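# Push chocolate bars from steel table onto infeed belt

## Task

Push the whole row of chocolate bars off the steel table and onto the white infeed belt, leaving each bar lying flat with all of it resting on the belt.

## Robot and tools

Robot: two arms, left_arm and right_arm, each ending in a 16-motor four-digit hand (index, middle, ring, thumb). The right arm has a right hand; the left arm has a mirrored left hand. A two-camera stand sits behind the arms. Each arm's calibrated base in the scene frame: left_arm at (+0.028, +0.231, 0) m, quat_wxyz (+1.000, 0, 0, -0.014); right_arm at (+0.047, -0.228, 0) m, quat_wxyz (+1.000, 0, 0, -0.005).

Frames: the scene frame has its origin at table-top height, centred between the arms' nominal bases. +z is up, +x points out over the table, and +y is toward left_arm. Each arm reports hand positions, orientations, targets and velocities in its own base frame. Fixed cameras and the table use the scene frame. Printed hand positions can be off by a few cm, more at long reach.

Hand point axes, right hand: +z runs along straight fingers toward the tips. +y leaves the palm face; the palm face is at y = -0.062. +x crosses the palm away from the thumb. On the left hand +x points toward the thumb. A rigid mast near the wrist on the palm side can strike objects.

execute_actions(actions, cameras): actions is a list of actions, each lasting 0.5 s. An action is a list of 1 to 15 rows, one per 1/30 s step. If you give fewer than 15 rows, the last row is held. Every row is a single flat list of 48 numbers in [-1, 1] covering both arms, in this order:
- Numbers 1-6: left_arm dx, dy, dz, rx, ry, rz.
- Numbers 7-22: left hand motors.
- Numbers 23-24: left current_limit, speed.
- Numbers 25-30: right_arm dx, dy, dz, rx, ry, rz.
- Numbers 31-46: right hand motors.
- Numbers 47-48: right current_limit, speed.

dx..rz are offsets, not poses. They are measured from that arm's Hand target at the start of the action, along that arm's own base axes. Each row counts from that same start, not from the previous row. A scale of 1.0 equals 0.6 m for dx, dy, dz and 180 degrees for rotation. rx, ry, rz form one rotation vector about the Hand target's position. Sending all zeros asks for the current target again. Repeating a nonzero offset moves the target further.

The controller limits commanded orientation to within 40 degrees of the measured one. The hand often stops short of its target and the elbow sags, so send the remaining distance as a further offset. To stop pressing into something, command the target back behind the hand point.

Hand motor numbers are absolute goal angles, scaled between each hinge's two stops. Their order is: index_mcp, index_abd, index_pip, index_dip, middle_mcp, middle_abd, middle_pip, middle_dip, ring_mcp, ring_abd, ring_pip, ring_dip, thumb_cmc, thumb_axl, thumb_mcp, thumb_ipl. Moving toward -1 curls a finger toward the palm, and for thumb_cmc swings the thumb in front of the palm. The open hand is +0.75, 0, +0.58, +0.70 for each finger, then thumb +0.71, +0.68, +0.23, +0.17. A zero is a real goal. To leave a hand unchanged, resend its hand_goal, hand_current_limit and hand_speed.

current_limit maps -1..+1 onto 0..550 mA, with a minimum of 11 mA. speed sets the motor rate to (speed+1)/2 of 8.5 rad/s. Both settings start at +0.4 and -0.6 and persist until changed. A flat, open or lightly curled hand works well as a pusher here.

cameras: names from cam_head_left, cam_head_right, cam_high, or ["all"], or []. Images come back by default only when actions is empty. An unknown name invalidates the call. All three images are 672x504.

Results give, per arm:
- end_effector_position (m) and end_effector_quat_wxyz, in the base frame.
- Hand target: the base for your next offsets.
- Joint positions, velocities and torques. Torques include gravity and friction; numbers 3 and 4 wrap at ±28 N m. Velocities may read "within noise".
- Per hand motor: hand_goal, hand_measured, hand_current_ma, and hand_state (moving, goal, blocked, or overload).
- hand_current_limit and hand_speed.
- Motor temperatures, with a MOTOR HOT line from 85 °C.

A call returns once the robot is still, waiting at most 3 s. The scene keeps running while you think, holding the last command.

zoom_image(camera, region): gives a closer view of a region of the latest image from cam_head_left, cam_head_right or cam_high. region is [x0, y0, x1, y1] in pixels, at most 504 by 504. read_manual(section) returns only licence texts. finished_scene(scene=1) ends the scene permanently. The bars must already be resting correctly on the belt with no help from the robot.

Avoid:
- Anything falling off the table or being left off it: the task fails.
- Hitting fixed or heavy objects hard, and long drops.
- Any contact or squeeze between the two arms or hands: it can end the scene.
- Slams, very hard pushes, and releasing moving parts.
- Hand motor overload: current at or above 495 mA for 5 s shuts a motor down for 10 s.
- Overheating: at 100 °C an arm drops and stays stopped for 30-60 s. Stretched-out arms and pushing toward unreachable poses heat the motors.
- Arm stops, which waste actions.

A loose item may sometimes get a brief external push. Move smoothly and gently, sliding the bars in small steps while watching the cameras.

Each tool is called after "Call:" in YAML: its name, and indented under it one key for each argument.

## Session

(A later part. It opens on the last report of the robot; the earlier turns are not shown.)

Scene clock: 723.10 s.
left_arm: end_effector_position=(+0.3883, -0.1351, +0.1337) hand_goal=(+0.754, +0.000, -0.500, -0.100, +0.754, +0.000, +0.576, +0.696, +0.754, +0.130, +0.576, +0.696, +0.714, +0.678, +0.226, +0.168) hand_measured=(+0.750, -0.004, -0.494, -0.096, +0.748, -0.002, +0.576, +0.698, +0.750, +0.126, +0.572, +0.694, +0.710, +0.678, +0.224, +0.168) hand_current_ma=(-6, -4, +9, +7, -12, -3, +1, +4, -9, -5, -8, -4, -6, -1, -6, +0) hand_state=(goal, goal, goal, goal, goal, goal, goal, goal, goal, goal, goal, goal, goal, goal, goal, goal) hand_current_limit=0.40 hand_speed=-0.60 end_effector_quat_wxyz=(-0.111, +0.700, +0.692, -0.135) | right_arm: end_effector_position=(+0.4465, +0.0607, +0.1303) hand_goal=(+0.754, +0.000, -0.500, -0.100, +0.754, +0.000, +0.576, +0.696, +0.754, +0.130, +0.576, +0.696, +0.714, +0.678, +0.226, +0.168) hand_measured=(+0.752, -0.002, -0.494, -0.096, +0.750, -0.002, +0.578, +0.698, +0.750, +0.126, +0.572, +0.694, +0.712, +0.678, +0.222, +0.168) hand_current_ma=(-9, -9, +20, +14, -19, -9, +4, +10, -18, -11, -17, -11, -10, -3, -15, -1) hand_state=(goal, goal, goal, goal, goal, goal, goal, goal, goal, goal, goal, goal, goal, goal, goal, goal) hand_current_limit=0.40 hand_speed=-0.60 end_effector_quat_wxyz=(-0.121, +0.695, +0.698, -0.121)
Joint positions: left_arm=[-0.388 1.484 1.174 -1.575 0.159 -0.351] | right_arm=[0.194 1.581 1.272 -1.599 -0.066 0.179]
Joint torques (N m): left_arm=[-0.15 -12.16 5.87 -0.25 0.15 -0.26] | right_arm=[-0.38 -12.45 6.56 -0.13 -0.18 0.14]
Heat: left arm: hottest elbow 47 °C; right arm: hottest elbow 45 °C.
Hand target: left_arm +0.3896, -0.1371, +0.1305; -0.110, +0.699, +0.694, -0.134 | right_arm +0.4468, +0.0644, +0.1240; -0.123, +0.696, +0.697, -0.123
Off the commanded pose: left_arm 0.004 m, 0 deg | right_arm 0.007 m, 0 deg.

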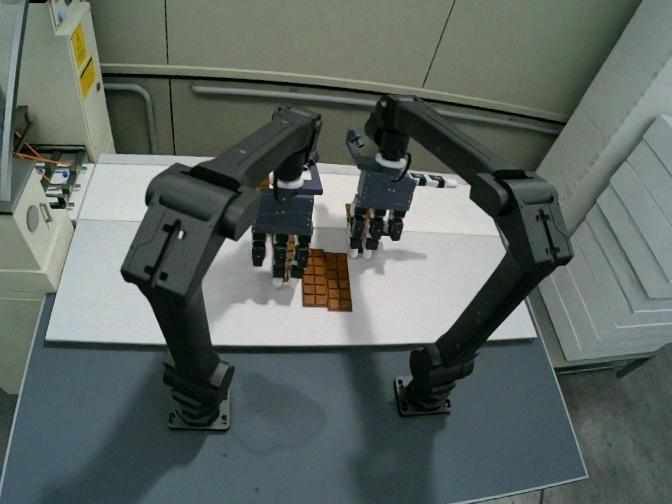

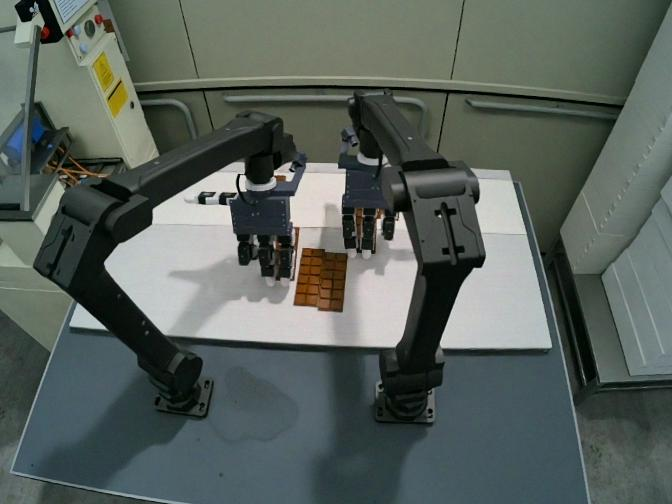

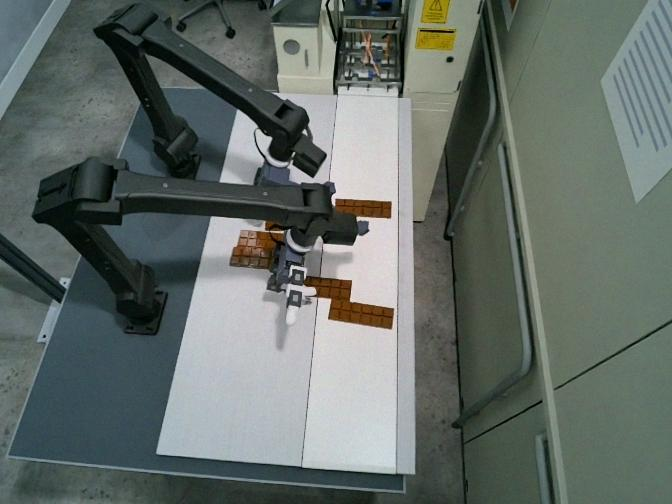

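Call:
execute_actions:
  actions:
    - [[0,0.002,-0.02,0,0,0,0.754,0,-0.5,-0.1,0.754,0,0.576,0.696,0.754,0.13,0.576,0.696,0.714,0.678,0.226,0.168,0.4,-0.6,0,-0.0267,-0.024,0,0,0,0.754,0,-0.5,-0.1,0.754,0,0.576,0.696,0.754,0.13,0.576,0.696,0.714,0.678,0.226,0.168,0.4,-0.6]]
    - [[0.06,0,0.012,0,0,0,0.754,0,-0.5,-0.1,0.754,0,0.576,0.696,0.754,0.13,0.576,0.696,0.714,0.678,0.226,0.168,0.4,-0.6,0.06,0,0.018,0,0,0,0.754,0,-0.5,-0.1,0.754,0,0.576,0.696,0.754,0.13,0.576,0.696,0.714,0.678,0.226,0.168,0.4,-0.6]]
  cameras: ["all"]

Call:
zoom_image:
  camera: "cam_head_left"
  region: [225, 210, 325, 300]

Call:
zoom_image:
  camera: "cam_head_right"
  region: [330, 190, 430, 280]

Scene clock: 746.83 s.
left_arm: end_effector_position=(+0.4056, -0.1340, +0.1150) hand_goal=(+0.754, +0.000, -0.500, -0.100, +0.754, +0.000, +0.576, +0.696, +0.754, +0.130, +0.576, +0.696, +0.714, +0.678, +0.226, +0.168) hand_measured=(+0.750, -0.004, -0.494, -0.096, +0.782, +0.000, +0.596, +0.706, +0.774, +0.128, +0.590, +0.702, +0.710, +0.678, +0.224, +0.168) hand_current_ma=(-6, -4, +9, +7, +85, +0, +53, +22, +53, -3, +33, +14, -6, -1, -6, +0) hand_state=(goal, goal, goal, goal, blocked, goal, blocked, goal, goal, goal, goal, goal, goal, goal, goal, goal) hand_current_limit=0.40 hand_speed=-0.60 end_effector_quat_wxyz=(-0.126, +0.697, +0.691, -0.142) | right_arm: end_effector_position=(+0.4588, +0.0522, +0.1109) hand_goal=(+0.754, +0.000, -0.500, -0.100, +0.754, +0.000, +0.576, +0.696, +0.754, +0.130, +0.576, +0.696, +0.714, +0.678, +0.226, +0.168) hand_measured=(+0.752, -0.002, -0.494, -0.096, +0.774, -0.002, +0.592, +0.704, +0.764, +0.126, +0.582, +0.698, +0.712, +0.678, +0.222, +0.168) hand_current_ma=(-9, -9, +20, +14, +88, -4, +63, +28, +41, -10, +24, +10, -10, -3, -15, -1) hand_state=(goal, goal, goal, goal, goal, goal, goal, goal, goal, goal, goal, goal, goal, goal, goal, goal) hand_current_limit=0.40 hand_speed=-0.60 end_effector_quat_wxyz=(-0.134, +0.692, +0.696, -0.136)
Joint positions: left_arm=[-0.369 1.563 1.21 -1.569 0.155 -0.334] | right_arm=[0.169 1.65 1.302 -1.603 -0.058 0.151]
Joint torques (N m): left_arm=[1.2 -12.75 9.13 -0.79 -0.18 -0.07] | right_arm=[-2.32 -12.28 10.89 -0.5 0.21 -0.04]
Heat: left arm: hottest elbow 45 °C; right arm: hottest elbow 44 °C.
Hand target: left_arm +0.4256, -0.1359, +0.1257; -0.110, +0.699, +0.694, -0.134 | right_arm +0.4829, +0.0484, +0.1204; -0.123, +0.696, +0.697, -0.123
Off the commanded pose: left_arm 0.023 m, 2 deg | right_arm 0.026 m, 2 deg.

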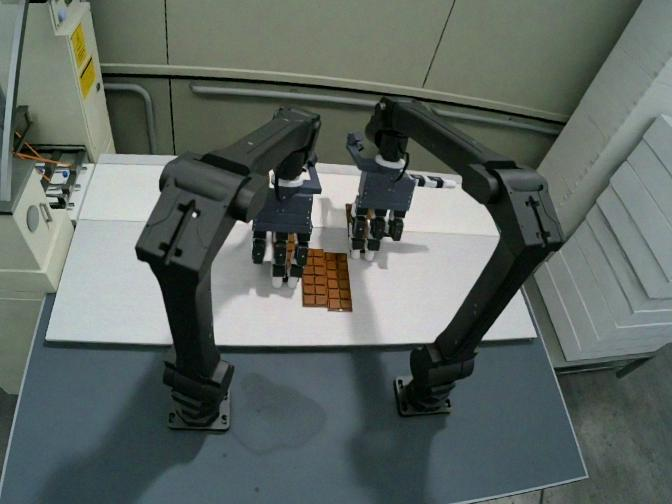

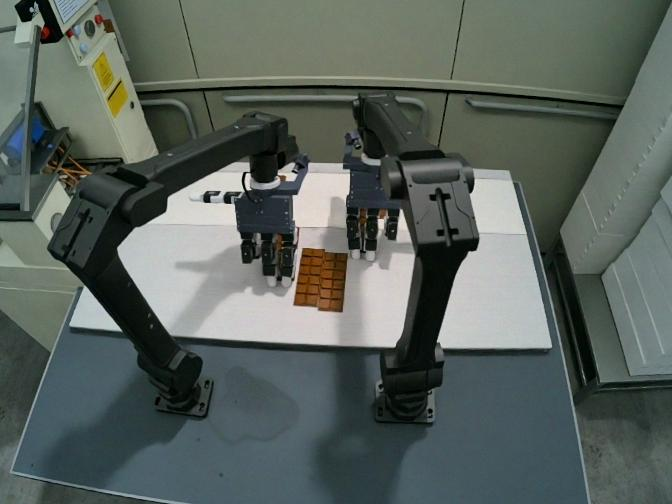

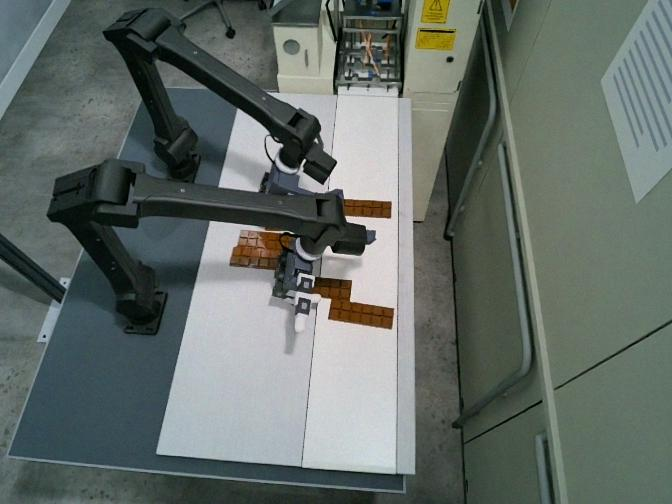

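Scaled by 5.040.

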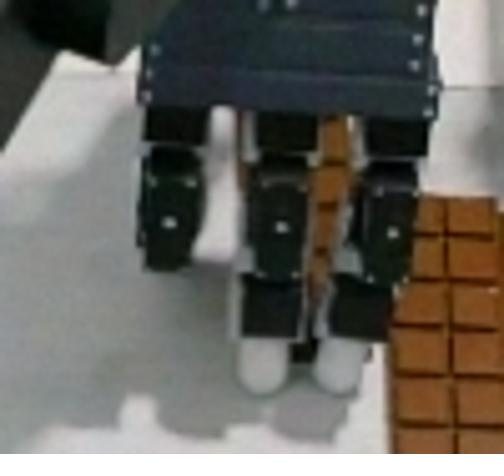

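Scaled by 5.040.

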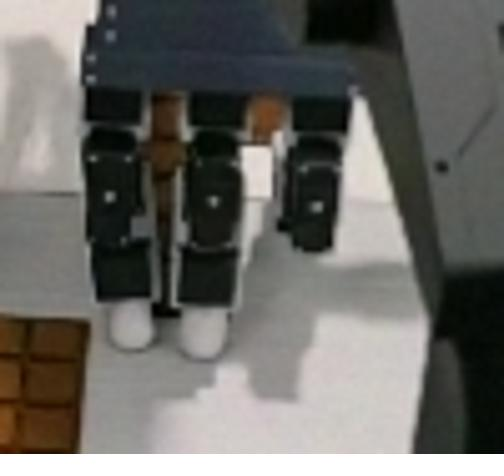

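Call:
execute_actions:
  actions:
    - [[0.095,0,0.006,0,0,0,0.754,0,-0.5,-0.1,0.754,0,0.576,0.696,0.754,0.13,0.576,0.696,0.714,0.678,0.226,0.168,0.4,-0.6,0.06,0,0.006,0,0,0,0.754,0,-0.5,-0.1,0.754,0,0.576,0.696,0.754,0.13,0.576,0.696,0.714,0.678,0.226,0.168,0.4,-0.6]]
    - [[0.095,0,0.007,0,-0.0083,0,0.754,0,-0.5,-0.1,0.754,0,0.576,0.696,0.754,0.13,0.576,0.696,0.714,0.678,0.226,0.168,0.4,-0.6,0.055,0,0.006,0,-0.0083,0,0.754,0,-0.5,-0.1,0.754,0,0.576,0.696,0.754,0.13,0.576,0.696,0.714,0.678,0.226,0.168,0.4,-0.6]]
    - [[0.085,0,0.007,0,-0.0083,0,0.754,0,-0.5,-0.1,0.754,0,0.576,0.696,0.754,0.13,0.576,0.696,0.714,0.678,0.226,0.168,0.4,-0.6,0.04,0,0.006,0,-0.0083,0,0.754,0,-0.5,-0.1,0.754,0,0.576,0.696,0.754,0.13,0.576,0.696,0.714,0.678,0.226,0.168,0.4,-0.6]]
  cameras: ["all"]

Call:
zoom_image:
  camera: "cam_head_left"
  region: [225, 180, 405, 300]

Call:
zoom_image:
  camera: "cam_head_right"
  region: [240, 180, 420, 300]

Call:
zoom_image:
  camera: "cam_high"
  region: [220, 170, 430, 350]

Scene clock: 760.23 s.
left_arm: end_effector_position=(+0.5758, -0.1365, +0.1294) hand_goal=(+0.754, +0.000, -0.500, -0.100, +0.754, +0.000, +0.576, +0.696, +0.754, +0.130, +0.576, +0.696, +0.714, +0.678, +0.226, +0.168) hand_measured=(+0.752, -0.004, -0.494, -0.096, +0.754, -0.002, +0.580, +0.700, +0.762, +0.128, +0.582, +0.700, +0.710, +0.678, +0.224, +0.168) hand_current_ma=(-3, -4, +9, +7, +0, -2, +6, +7, +18, -2, +12, +8, -7, -1, -6, +0) hand_state=(goal, goal, goal, goal, goal, goal, goal, goal, goal, goal, goal, goal, goal, goal, goal, goal) hand_current_limit=0.40 hand_speed=-0.60 end_effector_quat_wxyz=(-0.101, +0.701, +0.696, -0.122) | right_arm: end_effector_position=(+0.5553, +0.0532, +0.1205) hand_goal=(+0.754, +0.000, -0.500, -0.100, +0.754, +0.000, +0.576, +0.696, +0.754, +0.130, +0.576, +0.696, +0.714, +0.678, +0.226, +0.168) hand_measured=(+0.752, -0.002, -0.494, -0.096, +0.758, -0.002, +0.584, +0.702, +0.752, +0.126, +0.578, +0.698, +0.712, +0.678, +0.222, +0.168) hand_current_ma=(-9, -9, +20, +14, +13, -6, +29, +21, -8, -10, +6, +11, -10, -3, -15, -1) hand_state=(goal, goal, goal, goal, goal, goal, goal, goal, goal, goal, goal, goal, goal, goal, goal, goal) hand_current_limit=0.40 hand_speed=-0.60 end_effector_quat_wxyz=(-0.114, +0.696, +0.699, -0.116)
Joint positions: left_arm=[-0.272 1.923 1.737 -1.683 0.111 -0.248] | right_arm=[0.144 1.844 1.594 -1.645 -0.043 0.133]
Joint torques (N m): left_arm=[0.85 -18.49 9.46 -0.98 -0.15 -0.08] | right_arm=[-2.2 -16.32 11.36 -0.7 0.19 -0.08]
Heat: left arm: hottest elbow 46 °C; right arm: hottest elbow 46 °C.
Hand target: left_arm +0.5906, -0.1360, +0.1377; -0.092, +0.702, +0.696, -0.116 | right_arm +0.5758, +0.0483, +0.1312; -0.105, +0.699, +0.700, -0.105
Off the commanded pose: left_arm 0.017 m, 1 deg | right_arm 0.024 m, 2 deg.
joint sent to its limit (left arm) — joint 4 (wrist pitch), lower limit. The joint targets still meet the commanded pose.

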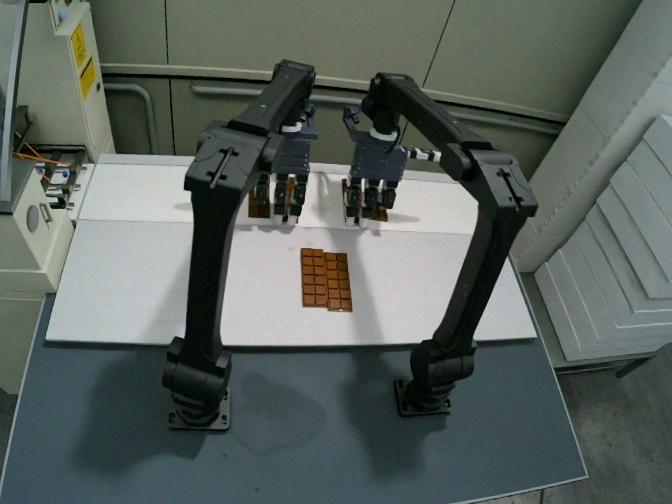

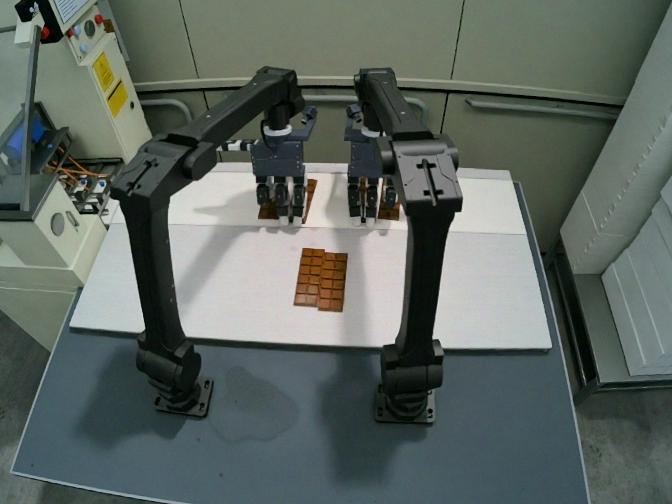

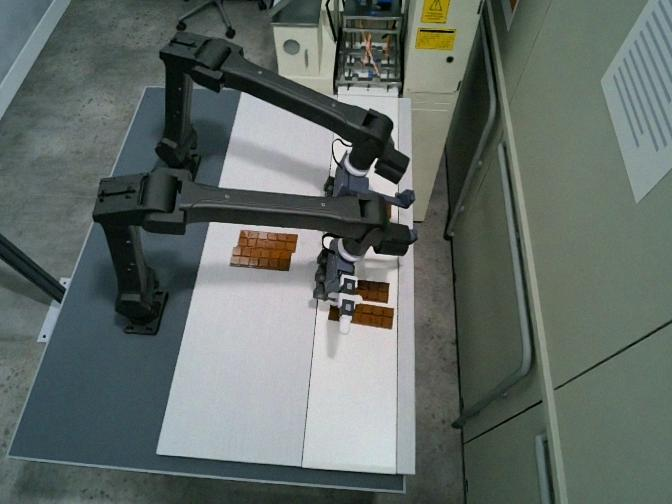

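Scaled by 2.800.

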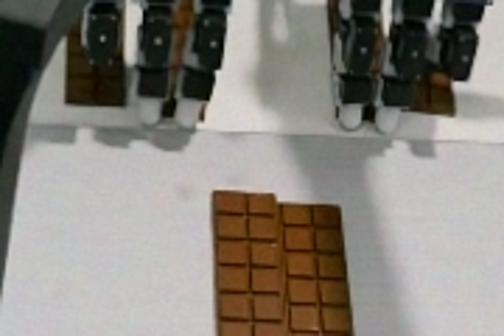

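Scaled by 2.800.

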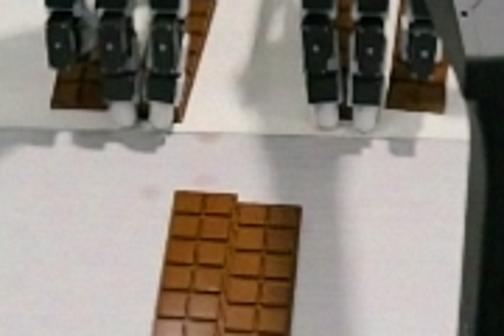

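Scaled by 2.400.

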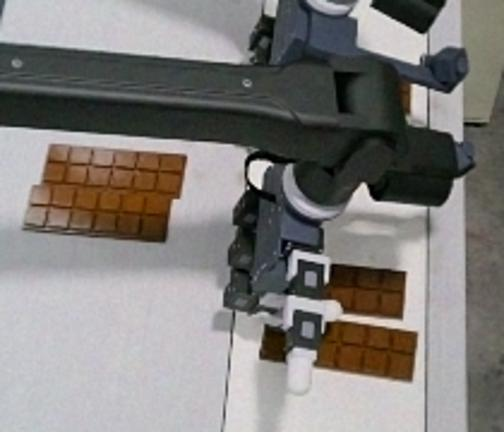

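Call:
execute_actions:
  actions:
    - [[0.013,0,0,0,0,0,0.754,0,-0.5,-0.1,0.754,0,0.576,0.696,0.754,0.13,0.576,0.696,0.714,0.678,0.226,0.168,0.4,-0.6,-0.01,0,0.05,0,0,0,0.754,0,-0.5,-0.1,0.754,0,0.576,0.696,0.754,0.13,0.576,0.696,0.714,0.678,0.226,0.168,0.4,-0.6]]
    - [[0,0,0.08,0,0,0,0.754,0,-0.5,-0.1,0.754,0,0.576,0.696,0.754,0.13,0.576,0.696,0.714,0.678,0.226,0.168,0.4,-0.6,-0.15,0.02,0.01,0,0.0083,0,0.754,0,-0.5,-0.1,0.754,0,0.576,0.696,0.754,0.13,0.576,0.696,0.714,0.678,0.226,0.168,0.4,-0.6]]
    - [[-0.12,0.15,0.05,0,-0.045,0,0.754,0,-0.5,-0.1,0.754,0,0.576,0.696,0.754,0.13,0.576,0.696,0.714,0.678,0.226,0.168,0.4,-0.6,-0.17,0.049,0,0,0.0083,0,0.754,0,-0.5,-0.1,0.754,0,0.576,0.696,0.754,0.13,0.576,0.696,0.714,0.678,0.226,0.168,0.4,-0.6]]
    - [[-0.12,0.12,0.02,0,-0.045,0,0.754,0,-0.5,-0.1,0.754,0,0.576,0.696,0.754,0.13,0.576,0.696,0.714,0.678,0.226,0.168,0.4,-0.6,-0.167,0.049,-0.02,0,0,0,0.754,0,-0.5,-0.1,0.754,0,0.576,0.696,0.754,0.13,0.576,0.696,0.714,0.678,0.226,0.168,0.4,-0.6]]
    - [[0,0,0,0,0,0,0.754,0,-0.5,-0.1,0.754,0,0.576,0.696,0.754,0.13,0.576,0.696,0.714,0.678,0.226,0.168,0.4,-0.6,0,0,-0.05,0,0,0,0.754,0,-0.5,-0.1,0.754,0,0.576,0.696,0.754,0.13,0.576,0.696,0.714,0.678,0.226,0.168,0.4,-0.6]]
  cameras: ["all"]

Call:
zoom_image:
  camera: "cam_head_left"
  region: [280, 220, 400, 340]

Call:
zoom_image:
  camera: "cam_head_right"
  region: [270, 220, 390, 340]

Call:
zoom_image:
  camera: "cam_high"
  region: [220, 170, 430, 350]

Scene clock: 801.60 s.
left_arm: end_effector_position=(+0.4508, +0.0247, +0.2290) hand_goal=(+0.754, +0.000, -0.500, -0.100, +0.754, +0.000, +0.576, +0.696, +0.754, +0.130, +0.576, +0.696, +0.714, +0.678, +0.226, +0.168) hand_measured=(+0.754, -0.002, -0.496, -0.096, +0.750, -0.002, +0.576, +0.698, +0.750, +0.128, +0.576, +0.698, +0.712, +0.678, +0.222, +0.168) hand_current_ma=(+0, -4, +8, +7, -6, -1, +1, +4, -6, -1, +1, +4, -4, -1, -7, +0) hand_state=(goal, goal, goal, goal, goal, goal, goal, goal, goal, goal, goal, goal, goal, goal, goal, goal) hand_current_limit=0.40 hand_speed=-0.60 end_effector_quat_wxyz=(+0.003, +0.710, +0.704, -0.018) | right_arm: end_effector_position=(+0.2789, +0.1155, +0.1304) hand_goal=(+0.754, +0.000, -0.500, -0.100, +0.754, +0.000, +0.576, +0.696, +0.754, +0.130, +0.576, +0.696, +0.714, +0.678, +0.226, +0.168) hand_measured=(+0.752, -0.002, -0.496, -0.096, +0.748, -0.002, +0.576, +0.698, +0.746, +0.128, +0.576, +0.698, +0.710, +0.678, +0.222, +0.168) hand_current_ma=(-9, -9, +14, +14, -29, -6, +2, +10, -31, -9, +1, +10, -15, -3, -15, -1) hand_state=(goal, goal, goal, goal, goal, goal, goal, goal, goal, goal, goal, goal, goal, goal, goal, goal) hand_current_limit=0.40 hand_speed=-0.60 end_effector_quat_wxyz=(-0.124, +0.697, +0.696, -0.118)
Joint positions: left_arm=[0.022 1.312 1.22 -1.501 0.029 0.032] | right_arm=[0.49 1.204 0.897 -1.566 -0.166 0.467]
Joint torques (N m): left_arm=[0.73 -10.99 6.8 0.55 0.08 -0.04] | right_arm=[0.21 -5.83 6.49 -0.03 -0.15 0.12]
Motor temperatures (°C): left_arm=[30 35 48 27 27 26] | right_arm=[31 37 49 30 29 27]
Heat: left arm: hottest elbow 48 °C; right arm: hottest elbow 49 °C.
Hand target: left_arm +0.4544, +0.0262, +0.2276; +0.007, +0.711, +0.703, -0.016 | right_arm +0.2775, +0.1190, +0.1252; -0.123, +0.696, +0.697, -0.123
Off the commanded pose: left_arm 0.004 m, 1 deg | right_arm 0.006 m, 1 deg.

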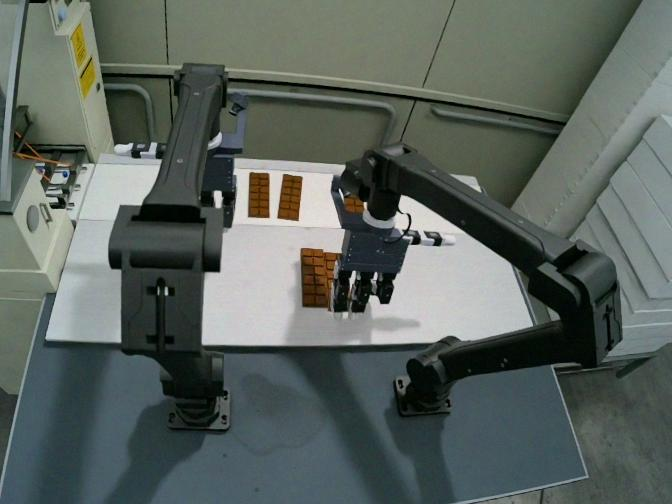

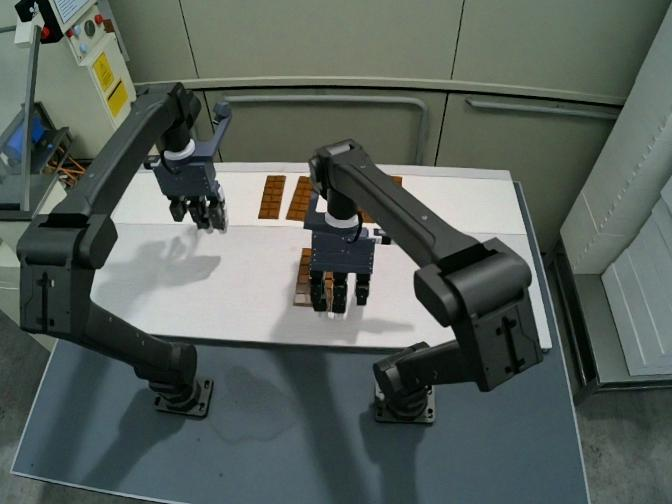

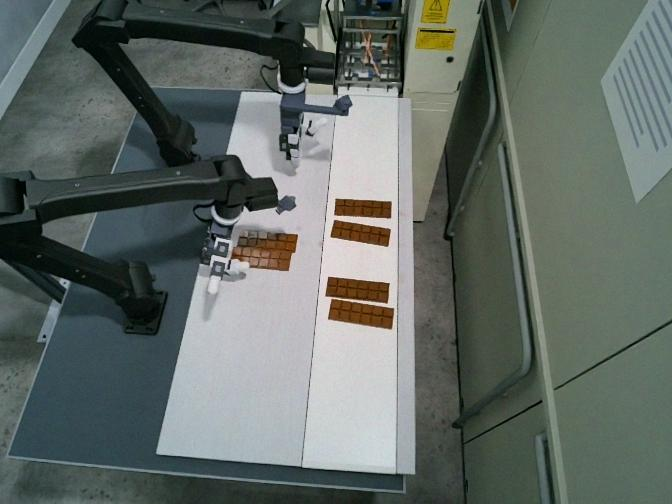

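Scaled by 4.200.

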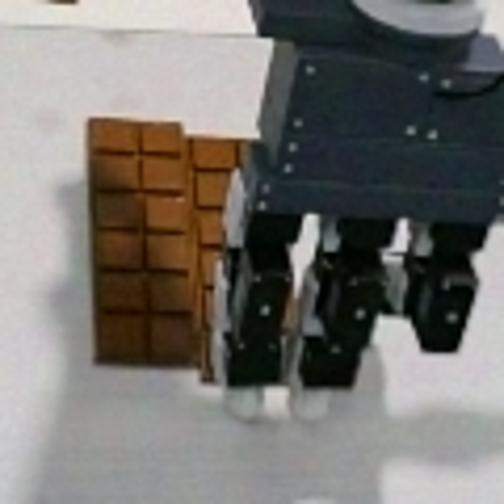

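Scaled by 4.200.

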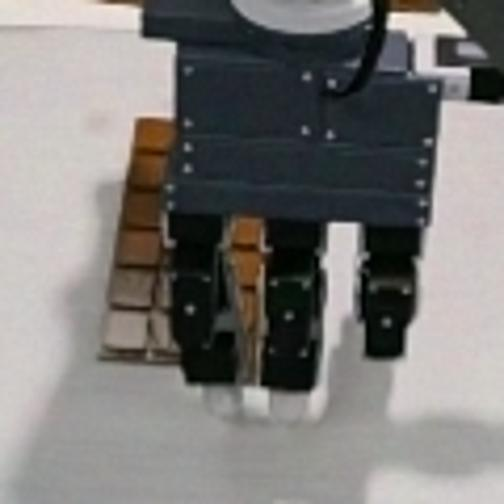

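Scaled by 2.400.

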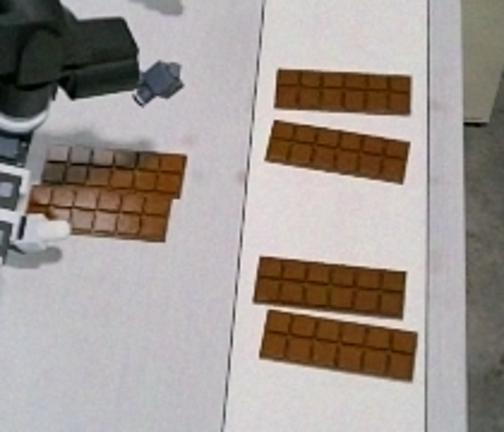

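Call:
execute_actions:
  actions:
    - [[0,0,0,0,0,0,0.754,0,-0.5,-0.1,0.754,0,0.576,0.696,0.754,0.13,0.576,0.696,0.714,0.678,0.226,0.168,0.4,-0.6,0,0,-0.025,0,0,0,0.754,0,-0.5,-0.1,0.754,0,0.576,0.696,0.754,0.13,0.576,0.696,0.714,0.678,0.226,0.168,0.4,-0.6]]
    - [[0,0,0,0,0,0,0.754,0,-0.5,-0.1,0.754,0,0.576,0.696,0.754,0.13,0.576,0.696,0.714,0.678,0.226,0.168,0.4,-0.6,0.06,0,0.014,0,0,0,0.754,0,-0.5,-0.1,0.754,0,0.576,0.696,0.754,0.13,0.576,0.696,0.714,0.678,0.226,0.168,0.4,-0.6]]
    - [[0,0,0,0,0,0,0.754,0,-0.5,-0.1,0.754,0,0.576,0.696,0.754,0.13,0.576,0.696,0.714,0.678,0.226,0.168,0.4,-0.6,0.06,0,0.002,0,0,0,0.754,0,-0.5,-0.1,0.754,0,0.576,0.696,0.754,0.13,0.576,0.696,0.714,0.678,0.226,0.168,0.4,-0.6]]
  cameras: ["all"]

Call:
zoom_image:
  camera: "cam_head_left"
  region: [280, 220, 400, 340]

Call:
zoom_image:
  camera: "cam_head_right"
  region: [270, 220, 390, 340]

Scene clock: 824.87 s.
left_arm: end_effector_position=(+0.4508, +0.0246, +0.2290) hand_goal=(+0.754, +0.000, -0.500, -0.100, +0.754, +0.000, +0.576, +0.696, +0.754, +0.130, +0.576, +0.696, +0.714, +0.678, +0.226, +0.168) hand_measured=(+0.754, -0.002, -0.496, -0.096, +0.750, -0.002, +0.576, +0.698, +0.750, +0.128, +0.576, +0.698, +0.712, +0.678, +0.222, +0.168) hand_current_ma=(+0, -4, +8, +7, -6, -1, +1, +4, -6, -1, +1, +4, -4, -1, -7, +0) hand_state=(goal, goal, goal, goal, goal, goal, goal, goal, goal, goal, goal, goal, goal, goal, goal, goal) hand_current_limit=0.40 hand_speed=-0.60 end_effector_quat_wxyz=(+0.003, +0.710, +0.704, -0.018) | right_arm: end_effector_position=(+0.3238, +0.1143, +0.1069) hand_goal=(+0.754, +0.000, -0.500, -0.100, +0.754, +0.000, +0.576, +0.696, +0.754, +0.130, +0.576, +0.696, +0.714, +0.678, +0.226, +0.168) hand_measured=(+0.752, -0.002, -0.496, -0.096, +0.784, -0.002, +0.598, +0.706, +0.778, +0.128, +0.592, +0.704, +0.710, +0.678, +0.222, +0.168) hand_current_ma=(-9, -9, +14, +14, +135, -5, +96, +44, +113, -6, +64, +32, -15, -3, -15, -1) hand_state=(goal, goal, goal, goal, blocked, goal, blocked, goal, blocked, goal, goal, goal, goal, goal, goal, goal) hand_current_limit=0.40 hand_speed=-0.60 end_effector_quat_wxyz=(-0.133, +0.693, +0.694, -0.143)
Joint positions: left_arm=[0.022 1.312 1.22 -1.501 0.029 0.032] | right_arm=[0.422 1.376 0.982 -1.543 -0.145 0.393]
Joint torques (N m): left_arm=[0.67 -10.93 6.79 0.61 0.08 -0.03] | right_arm=[-2.26 -7.71 10.78 -0.36 0.24 -0.02]
Heat: left arm: hottest elbow 45 °C; right arm: hottest elbow 45 °C.
Hand target: left_arm +0.4544, +0.0262, +0.2276; +0.007, +0.711, +0.703, -0.016 | right_arm +0.3496, +0.1190, +0.1199; -0.123, +0.696, +0.697, -0.123
Off the commanded pose: left_arm 0.004 m, 1 deg | right_arm 0.029 m, 3 deg.

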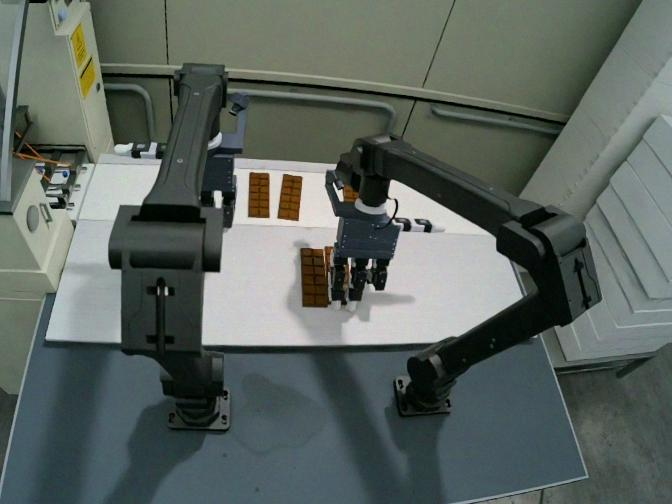

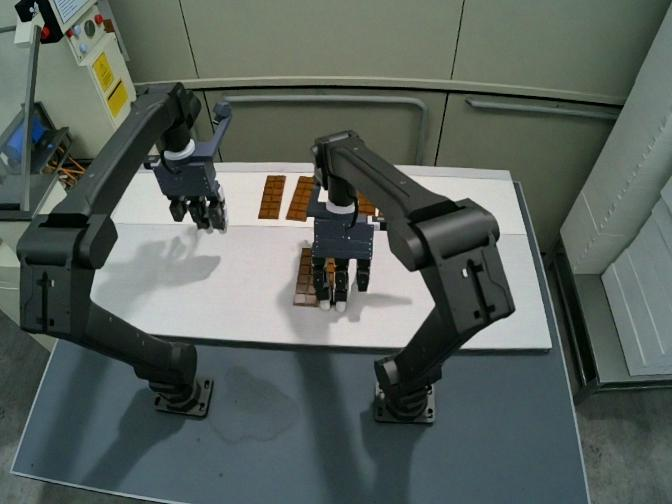

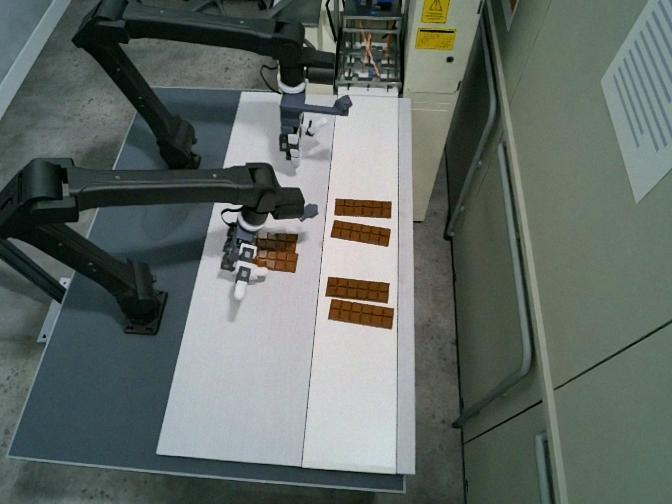

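Scaled by 4.200.

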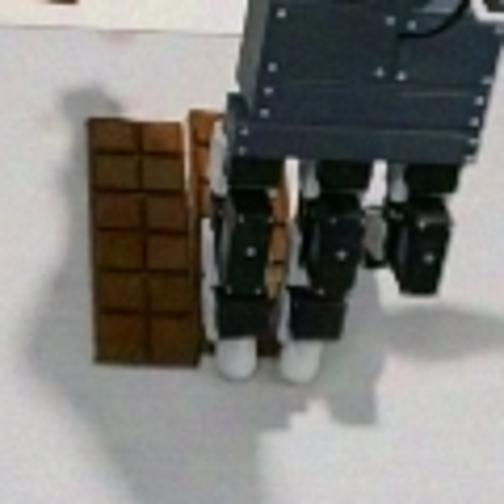

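Scaled by 4.200.

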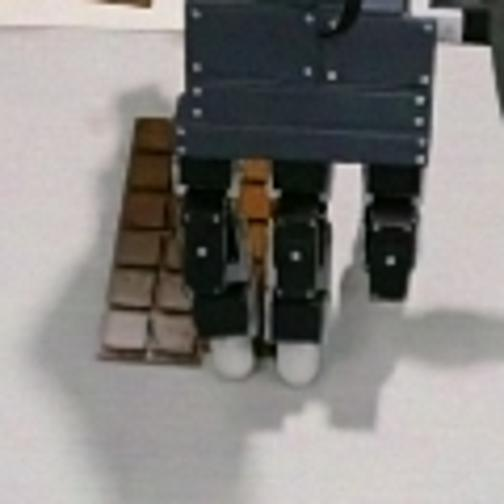

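Call:
execute_actions:
  actions:
    - [[0,0,0,0,0,0,0.754,0,-0.5,-0.1,0.754,0,0.576,0.696,0.754,0.13,0.576,0.696,0.714,0.678,0.226,0.168,0.4,-0.6,0.095,0,0.006,0,0,0,0.754,0,-0.5,-0.1,0.754,0,0.576,0.696,0.754,0.13,0.576,0.696,0.714,0.678,0.226,0.168,0.4,-0.6]]
    - [[0,0,0,0,0,0,0.754,0,-0.5,-0.1,0.754,0,0.576,0.696,0.754,0.13,0.576,0.696,0.714,0.678,0.226,0.168,0.4,-0.6,0.095,0,0.002,0,0,0,0.754,0,-0.5,-0.1,0.754,0,0.576,0.696,0.754,0.13,0.576,0.696,0.714,0.678,0.226,0.168,0.4,-0.6]]
    - [[0,0,0,0,0,0,0.754,0,-0.5,-0.1,0.754,0,0.576,0.696,0.754,0.13,0.576,0.696,0.714,0.678,0.226,0.168,0.4,-0.6,0.095,0,0.006,0,-0.0083,0,0.754,0,-0.5,-0.1,0.754,0,0.576,0.696,0.754,0.13,0.576,0.696,0.714,0.678,0.226,0.168,0.4,-0.6]]
    - [[0,0,0,0,0,0,0.754,0,-0.5,-0.1,0.754,0,0.576,0.696,0.754,0.13,0.576,0.696,0.714,0.678,0.226,0.168,0.4,-0.6,0.08,0,0.006,0,-0.0083,0,0.754,0,-0.5,-0.1,0.754,0,0.576,0.696,0.754,0.13,0.576,0.696,0.714,0.678,0.226,0.168,0.4,-0.6]]
  cameras: ["all"]

Call:
zoom_image:
  camera: "cam_head_left"
  region: [260, 170, 420, 320]

Call:
zoom_image:
  camera: "cam_head_right"
  region: [270, 170, 430, 320]

Call:
zoom_image:
  camera: "cam_high"
  region: [220, 170, 430, 350]

Scene clock: 842.47 s.
left_arm: end_effector_position=(+0.4508, +0.0246, +0.2290) hand_goal=(+0.754, +0.000, -0.500, -0.100, +0.754, +0.000, +0.576, +0.696, +0.754, +0.130, +0.576, +0.696, +0.714, +0.678, +0.226, +0.168) hand_measured=(+0.754, -0.002, -0.496, -0.096, +0.750, -0.002, +0.576, +0.698, +0.750, +0.128, +0.576, +0.698, +0.712, +0.678, +0.222, +0.168) hand_current_ma=(+0, -4, +8, +7, -6, -1, +1, +4, -6, -1, +1, +4, -4, -1, -7, +0) hand_state=(goal, goal, goal, goal, goal, goal, goal, goal, goal, goal, goal, goal, goal, goal, goal, goal) hand_current_limit=0.40 hand_speed=-0.60 end_effector_quat_wxyz=(+0.003, +0.710, +0.704, -0.018) | right_arm: end_effector_position=(+0.5484, +0.1215, +0.1242) hand_goal=(+0.754, +0.000, -0.500, -0.100, +0.754, +0.000, +0.576, +0.696, +0.754, +0.130, +0.576, +0.696, +0.714, +0.678, +0.226, +0.168) hand_measured=(+0.752, -0.002, -0.496, -0.096, +0.758, +0.000, +0.584, +0.700, +0.760, +0.130, +0.582, +0.702, +0.710, +0.678, +0.222, +0.168) hand_current_ma=(-4, -9, +14, +14, +14, +0, +28, +19, +28, -3, +22, +20, -14, -3, -15, -1) hand_state=(goal, goal, goal, goal, goal, goal, goal, goal, goal, goal, goal, goal, goal, goal, goal, goal) hand_current_limit=0.40 hand_speed=-0.60 end_effector_quat_wxyz=(-0.112, +0.697, +0.699, -0.115)
Joint positions: left_arm=[0.022 1.312 1.22 -1.501 0.029 0.032] | right_arm=[0.271 1.856 1.621 -1.648 -0.08 0.255]
Joint torques (N m): left_arm=[0.79 -10.99 6.8 0.59 0.08 -0.03] | right_arm=[-2.26 -16.21 11.22 -0.64 0.16 -0.08]
Heat: left arm: hottest elbow 44 °C; right arm: hottest elbow 46 °C.
Hand target: left_arm +0.4544, +0.0262, +0.2276; +0.007, +0.711, +0.703, -0.016 | right_arm +0.5685, +0.1192, +0.1318; -0.105, +0.699, +0.700, -0.105
Off the commanded pose: left_arm 0.004 m, 1 deg | right_arm 0.022 m, 1 deg.

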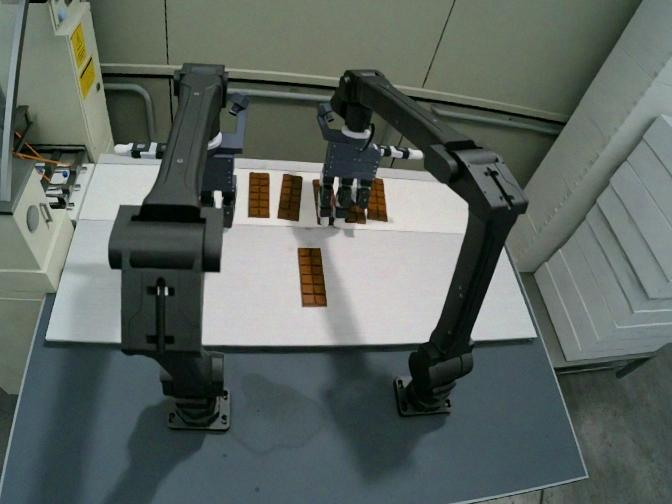

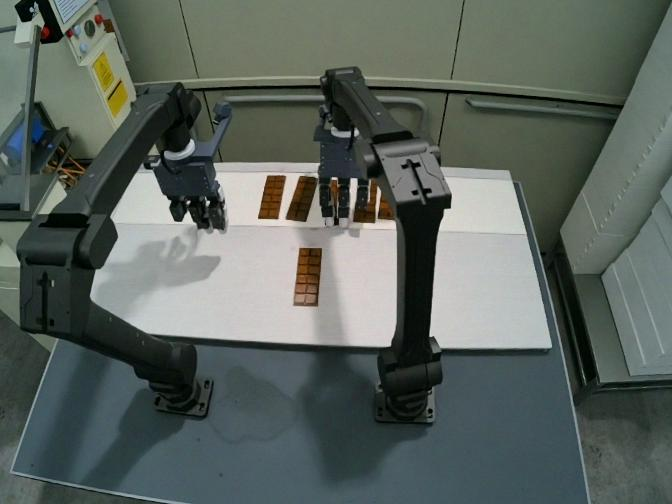

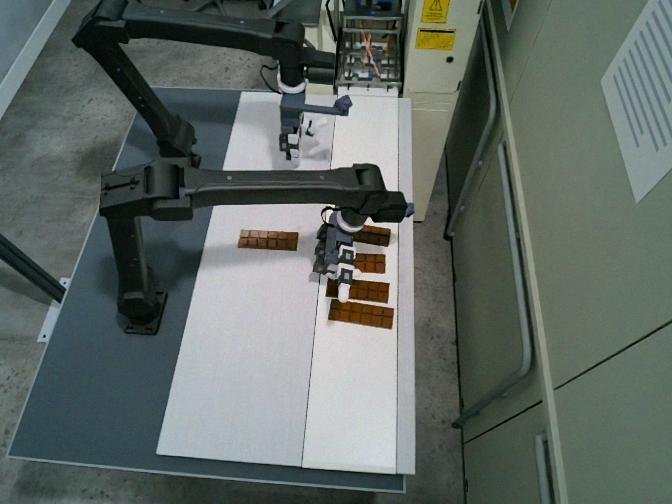

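Scaled by 3.150.

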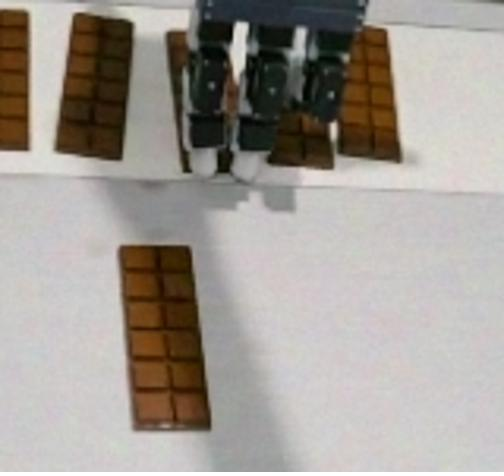

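Scaled by 3.150.

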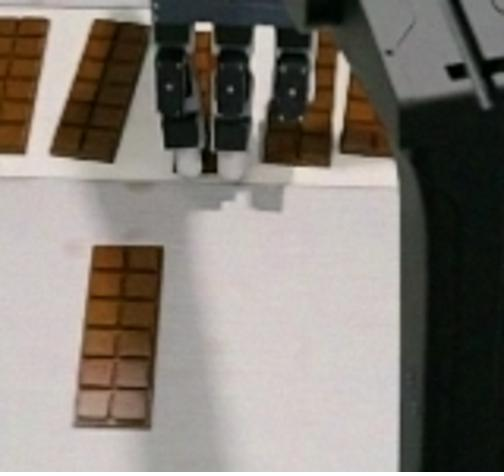

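Scaled by 2.400.

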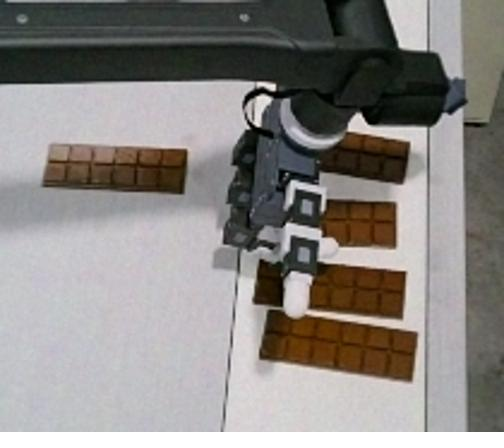

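Call:
execute_actions:
  actions:
    - [[0,0,0,0,0,0,0.754,0,-0.5,-0.1,0.754,0,0.576,0.696,0.754,0.13,0.576,0.696,0.714,0.678,0.226,0.168,0.4,-0.6,0.017,0,0.001,0,0,0,0.754,0,-0.5,-0.1,0.754,0,0.576,0.696,0.754,0.13,0.576,0.696,0.714,0.678,0.226,0.168,0.4,-0.6]]
    - [[0,0,0,0,0,0,0.754,0,-0.5,-0.1,0.754,0,0.576,0.696,0.754,0.13,0.576,0.696,0.714,0.678,0.226,0.168,0.4,-0.6,-0.005,0,0.075,0,0,0,0.754,0,-0.5,-0.1,0.754,0,0.576,0.696,0.754,0.13,0.576,0.696,0.714,0.678,0.226,0.168,0.4,-0.6]]
    - [[0,0,0,0,0,0,0.754,0,-0.5,-0.1,0.754,0,0.576,0.696,0.754,0.13,0.576,0.696,0.714,0.678,0.226,0.168,0.4,-0.6,0.045,0.015,0.03,0,-0.0472,0,0.754,0,-0.5,-0.1,0.754,0,-0.5,-0.1,0.754,0,0.576,0.696,0.714,0.678,0.226,0.168,0.4,-0.6]]
    - [[0,0,0,0,0,0,0.754,0,-0.5,-0.1,0.754,0,0.576,0.696,0.754,0.13,0.576,0.696,0.714,0.678,0.226,0.168,0.4,-0.6,0.045,0.015,-0.02,0,-0.0472,0,0.754,0,-0.5,-0.1,0.754,0,-0.5,-0.1,0.754,0,0.576,0.696,0.714,0.678,0.226,0.168,0.4,-0.6]]
  cameras: ["all"]

Call:
zoom_image:
  camera: "cam_head_left"
  region: [240, 150, 400, 270]

Call:
zoom_image:
  camera: "cam_head_right"
  region: [250, 150, 410, 270]

Call:
zoom_image:
  camera: "cam_high"
  region: [220, 170, 430, 350]

Scene clock: 899.00 s.
left_arm: end_effector_position=(+0.4508, +0.0246, +0.2290) hand_goal=(+0.754, +0.000, -0.500, -0.100, +0.754, +0.000, +0.576, +0.696, +0.754, +0.130, +0.576, +0.696, +0.714, +0.678, +0.226, +0.168) hand_measured=(+0.754, -0.002, -0.496, -0.096, +0.750, -0.002, +0.576, +0.698, +0.750, +0.128, +0.576, +0.698, +0.712, +0.678, +0.222, +0.168) hand_current_ma=(+0, -4, +8, +7, -6, -1, +1, +4, -6, -1, +1, +4, -4, -1, -7, +0) hand_state=(goal, goal, goal, goal, goal, goal, goal, goal, goal, goal, goal, goal, goal, goal, goal, goal) hand_current_limit=0.40 hand_speed=-0.60 end_effector_quat_wxyz=(+0.003, +0.710, +0.704, -0.018) | right_arm: end_effector_position=(+0.6331, +0.1299, +0.1696) hand_goal=(+0.754, +0.000, -0.500, -0.100, +0.754, +0.000, -0.500, -0.100, +0.754, +0.000, +0.576, +0.696, +0.714, +0.678, +0.226, +0.168) hand_measured=(+0.754, -0.002, -0.496, -0.096, +0.754, +0.000, -0.492, -0.096, +0.752, +0.002, +0.578, +0.698, +0.712, +0.678, +0.222, +0.168) hand_current_ma=(-1, -9, +14, +14, -2, +0, +34, +14, -8, +9, +5, +10, -11, -3, -15, -1) hand_state=(goal, goal, goal, goal, goal, goal, goal, goal, goal, goal, goal, goal, goal, goal, goal, goal) hand_current_limit=0.40 hand_speed=-0.60 end_effector_quat_wxyz=(-0.010, +0.708, +0.706, -0.012)
Joint positions: left_arm=[0.022 1.312 1.22 -1.501 0.029 0.032] | right_arm=[0.271 1.87 1.732 -1.463 -0.006 0.274]
Joint torques (N m): left_arm=[0.62 -10.99 6.8 0.57 0.07 -0.03] | right_arm=[0.97 -22.18 6.94 0.66 0.25 0.08]
Motor temperatures (°C): left_arm=[30 32 42 26 27 26] | right_arm=[31 35 48 30 29 27]
Heat: left arm: hottest elbow 42 °C; right arm: hottest elbow 48 °C.
Hand target: left_arm +0.4544, +0.0262, +0.2276; +0.007, +0.711, +0.703, -0.016 | right_arm +0.6298, +0.1371, +0.1833; -0.001, +0.707, +0.707, +0.000
Off the commanded pose: left_arm 0.004 m, 1 deg | right_arm 0.016 m, 2 deg.

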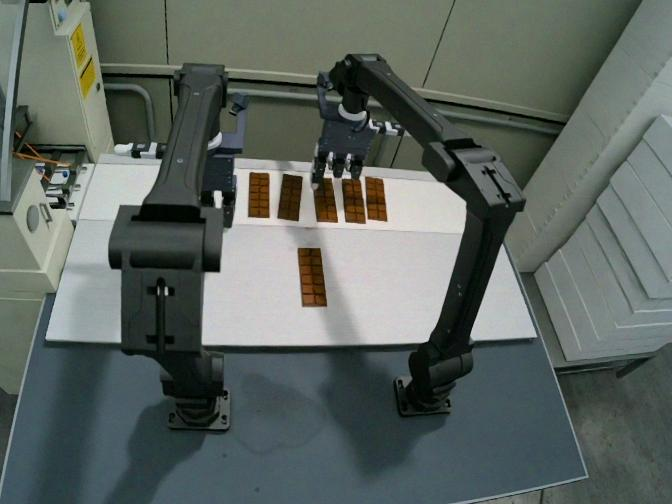

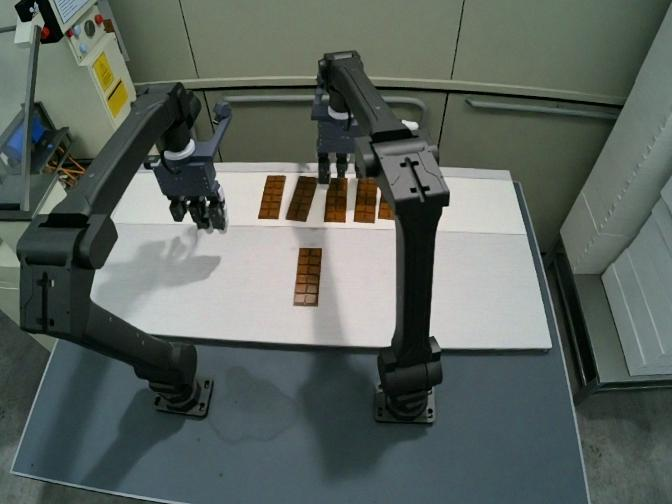

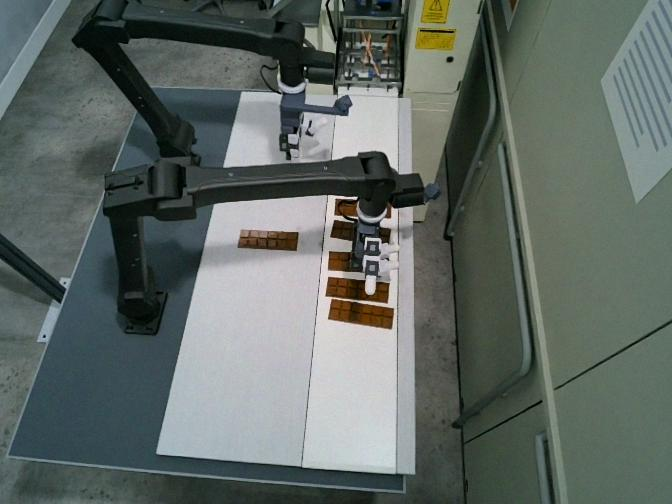

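Scaled by 3.150.

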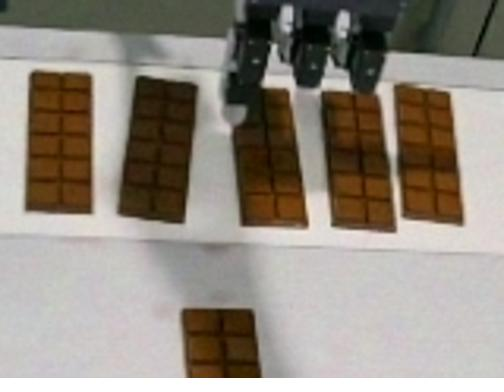

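Scaled by 3.150.

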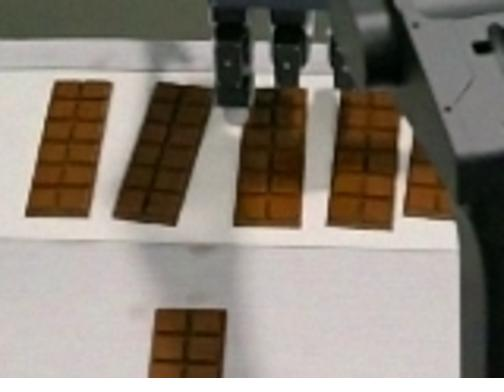

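Scaled by 2.400.

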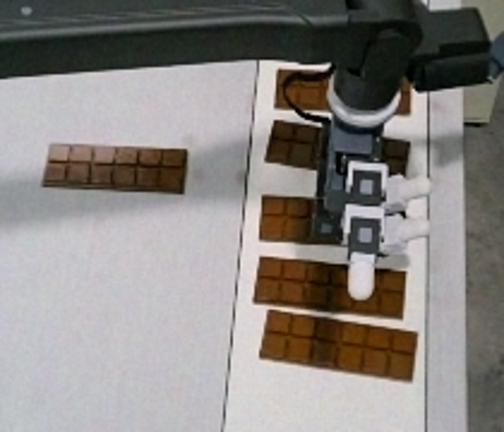

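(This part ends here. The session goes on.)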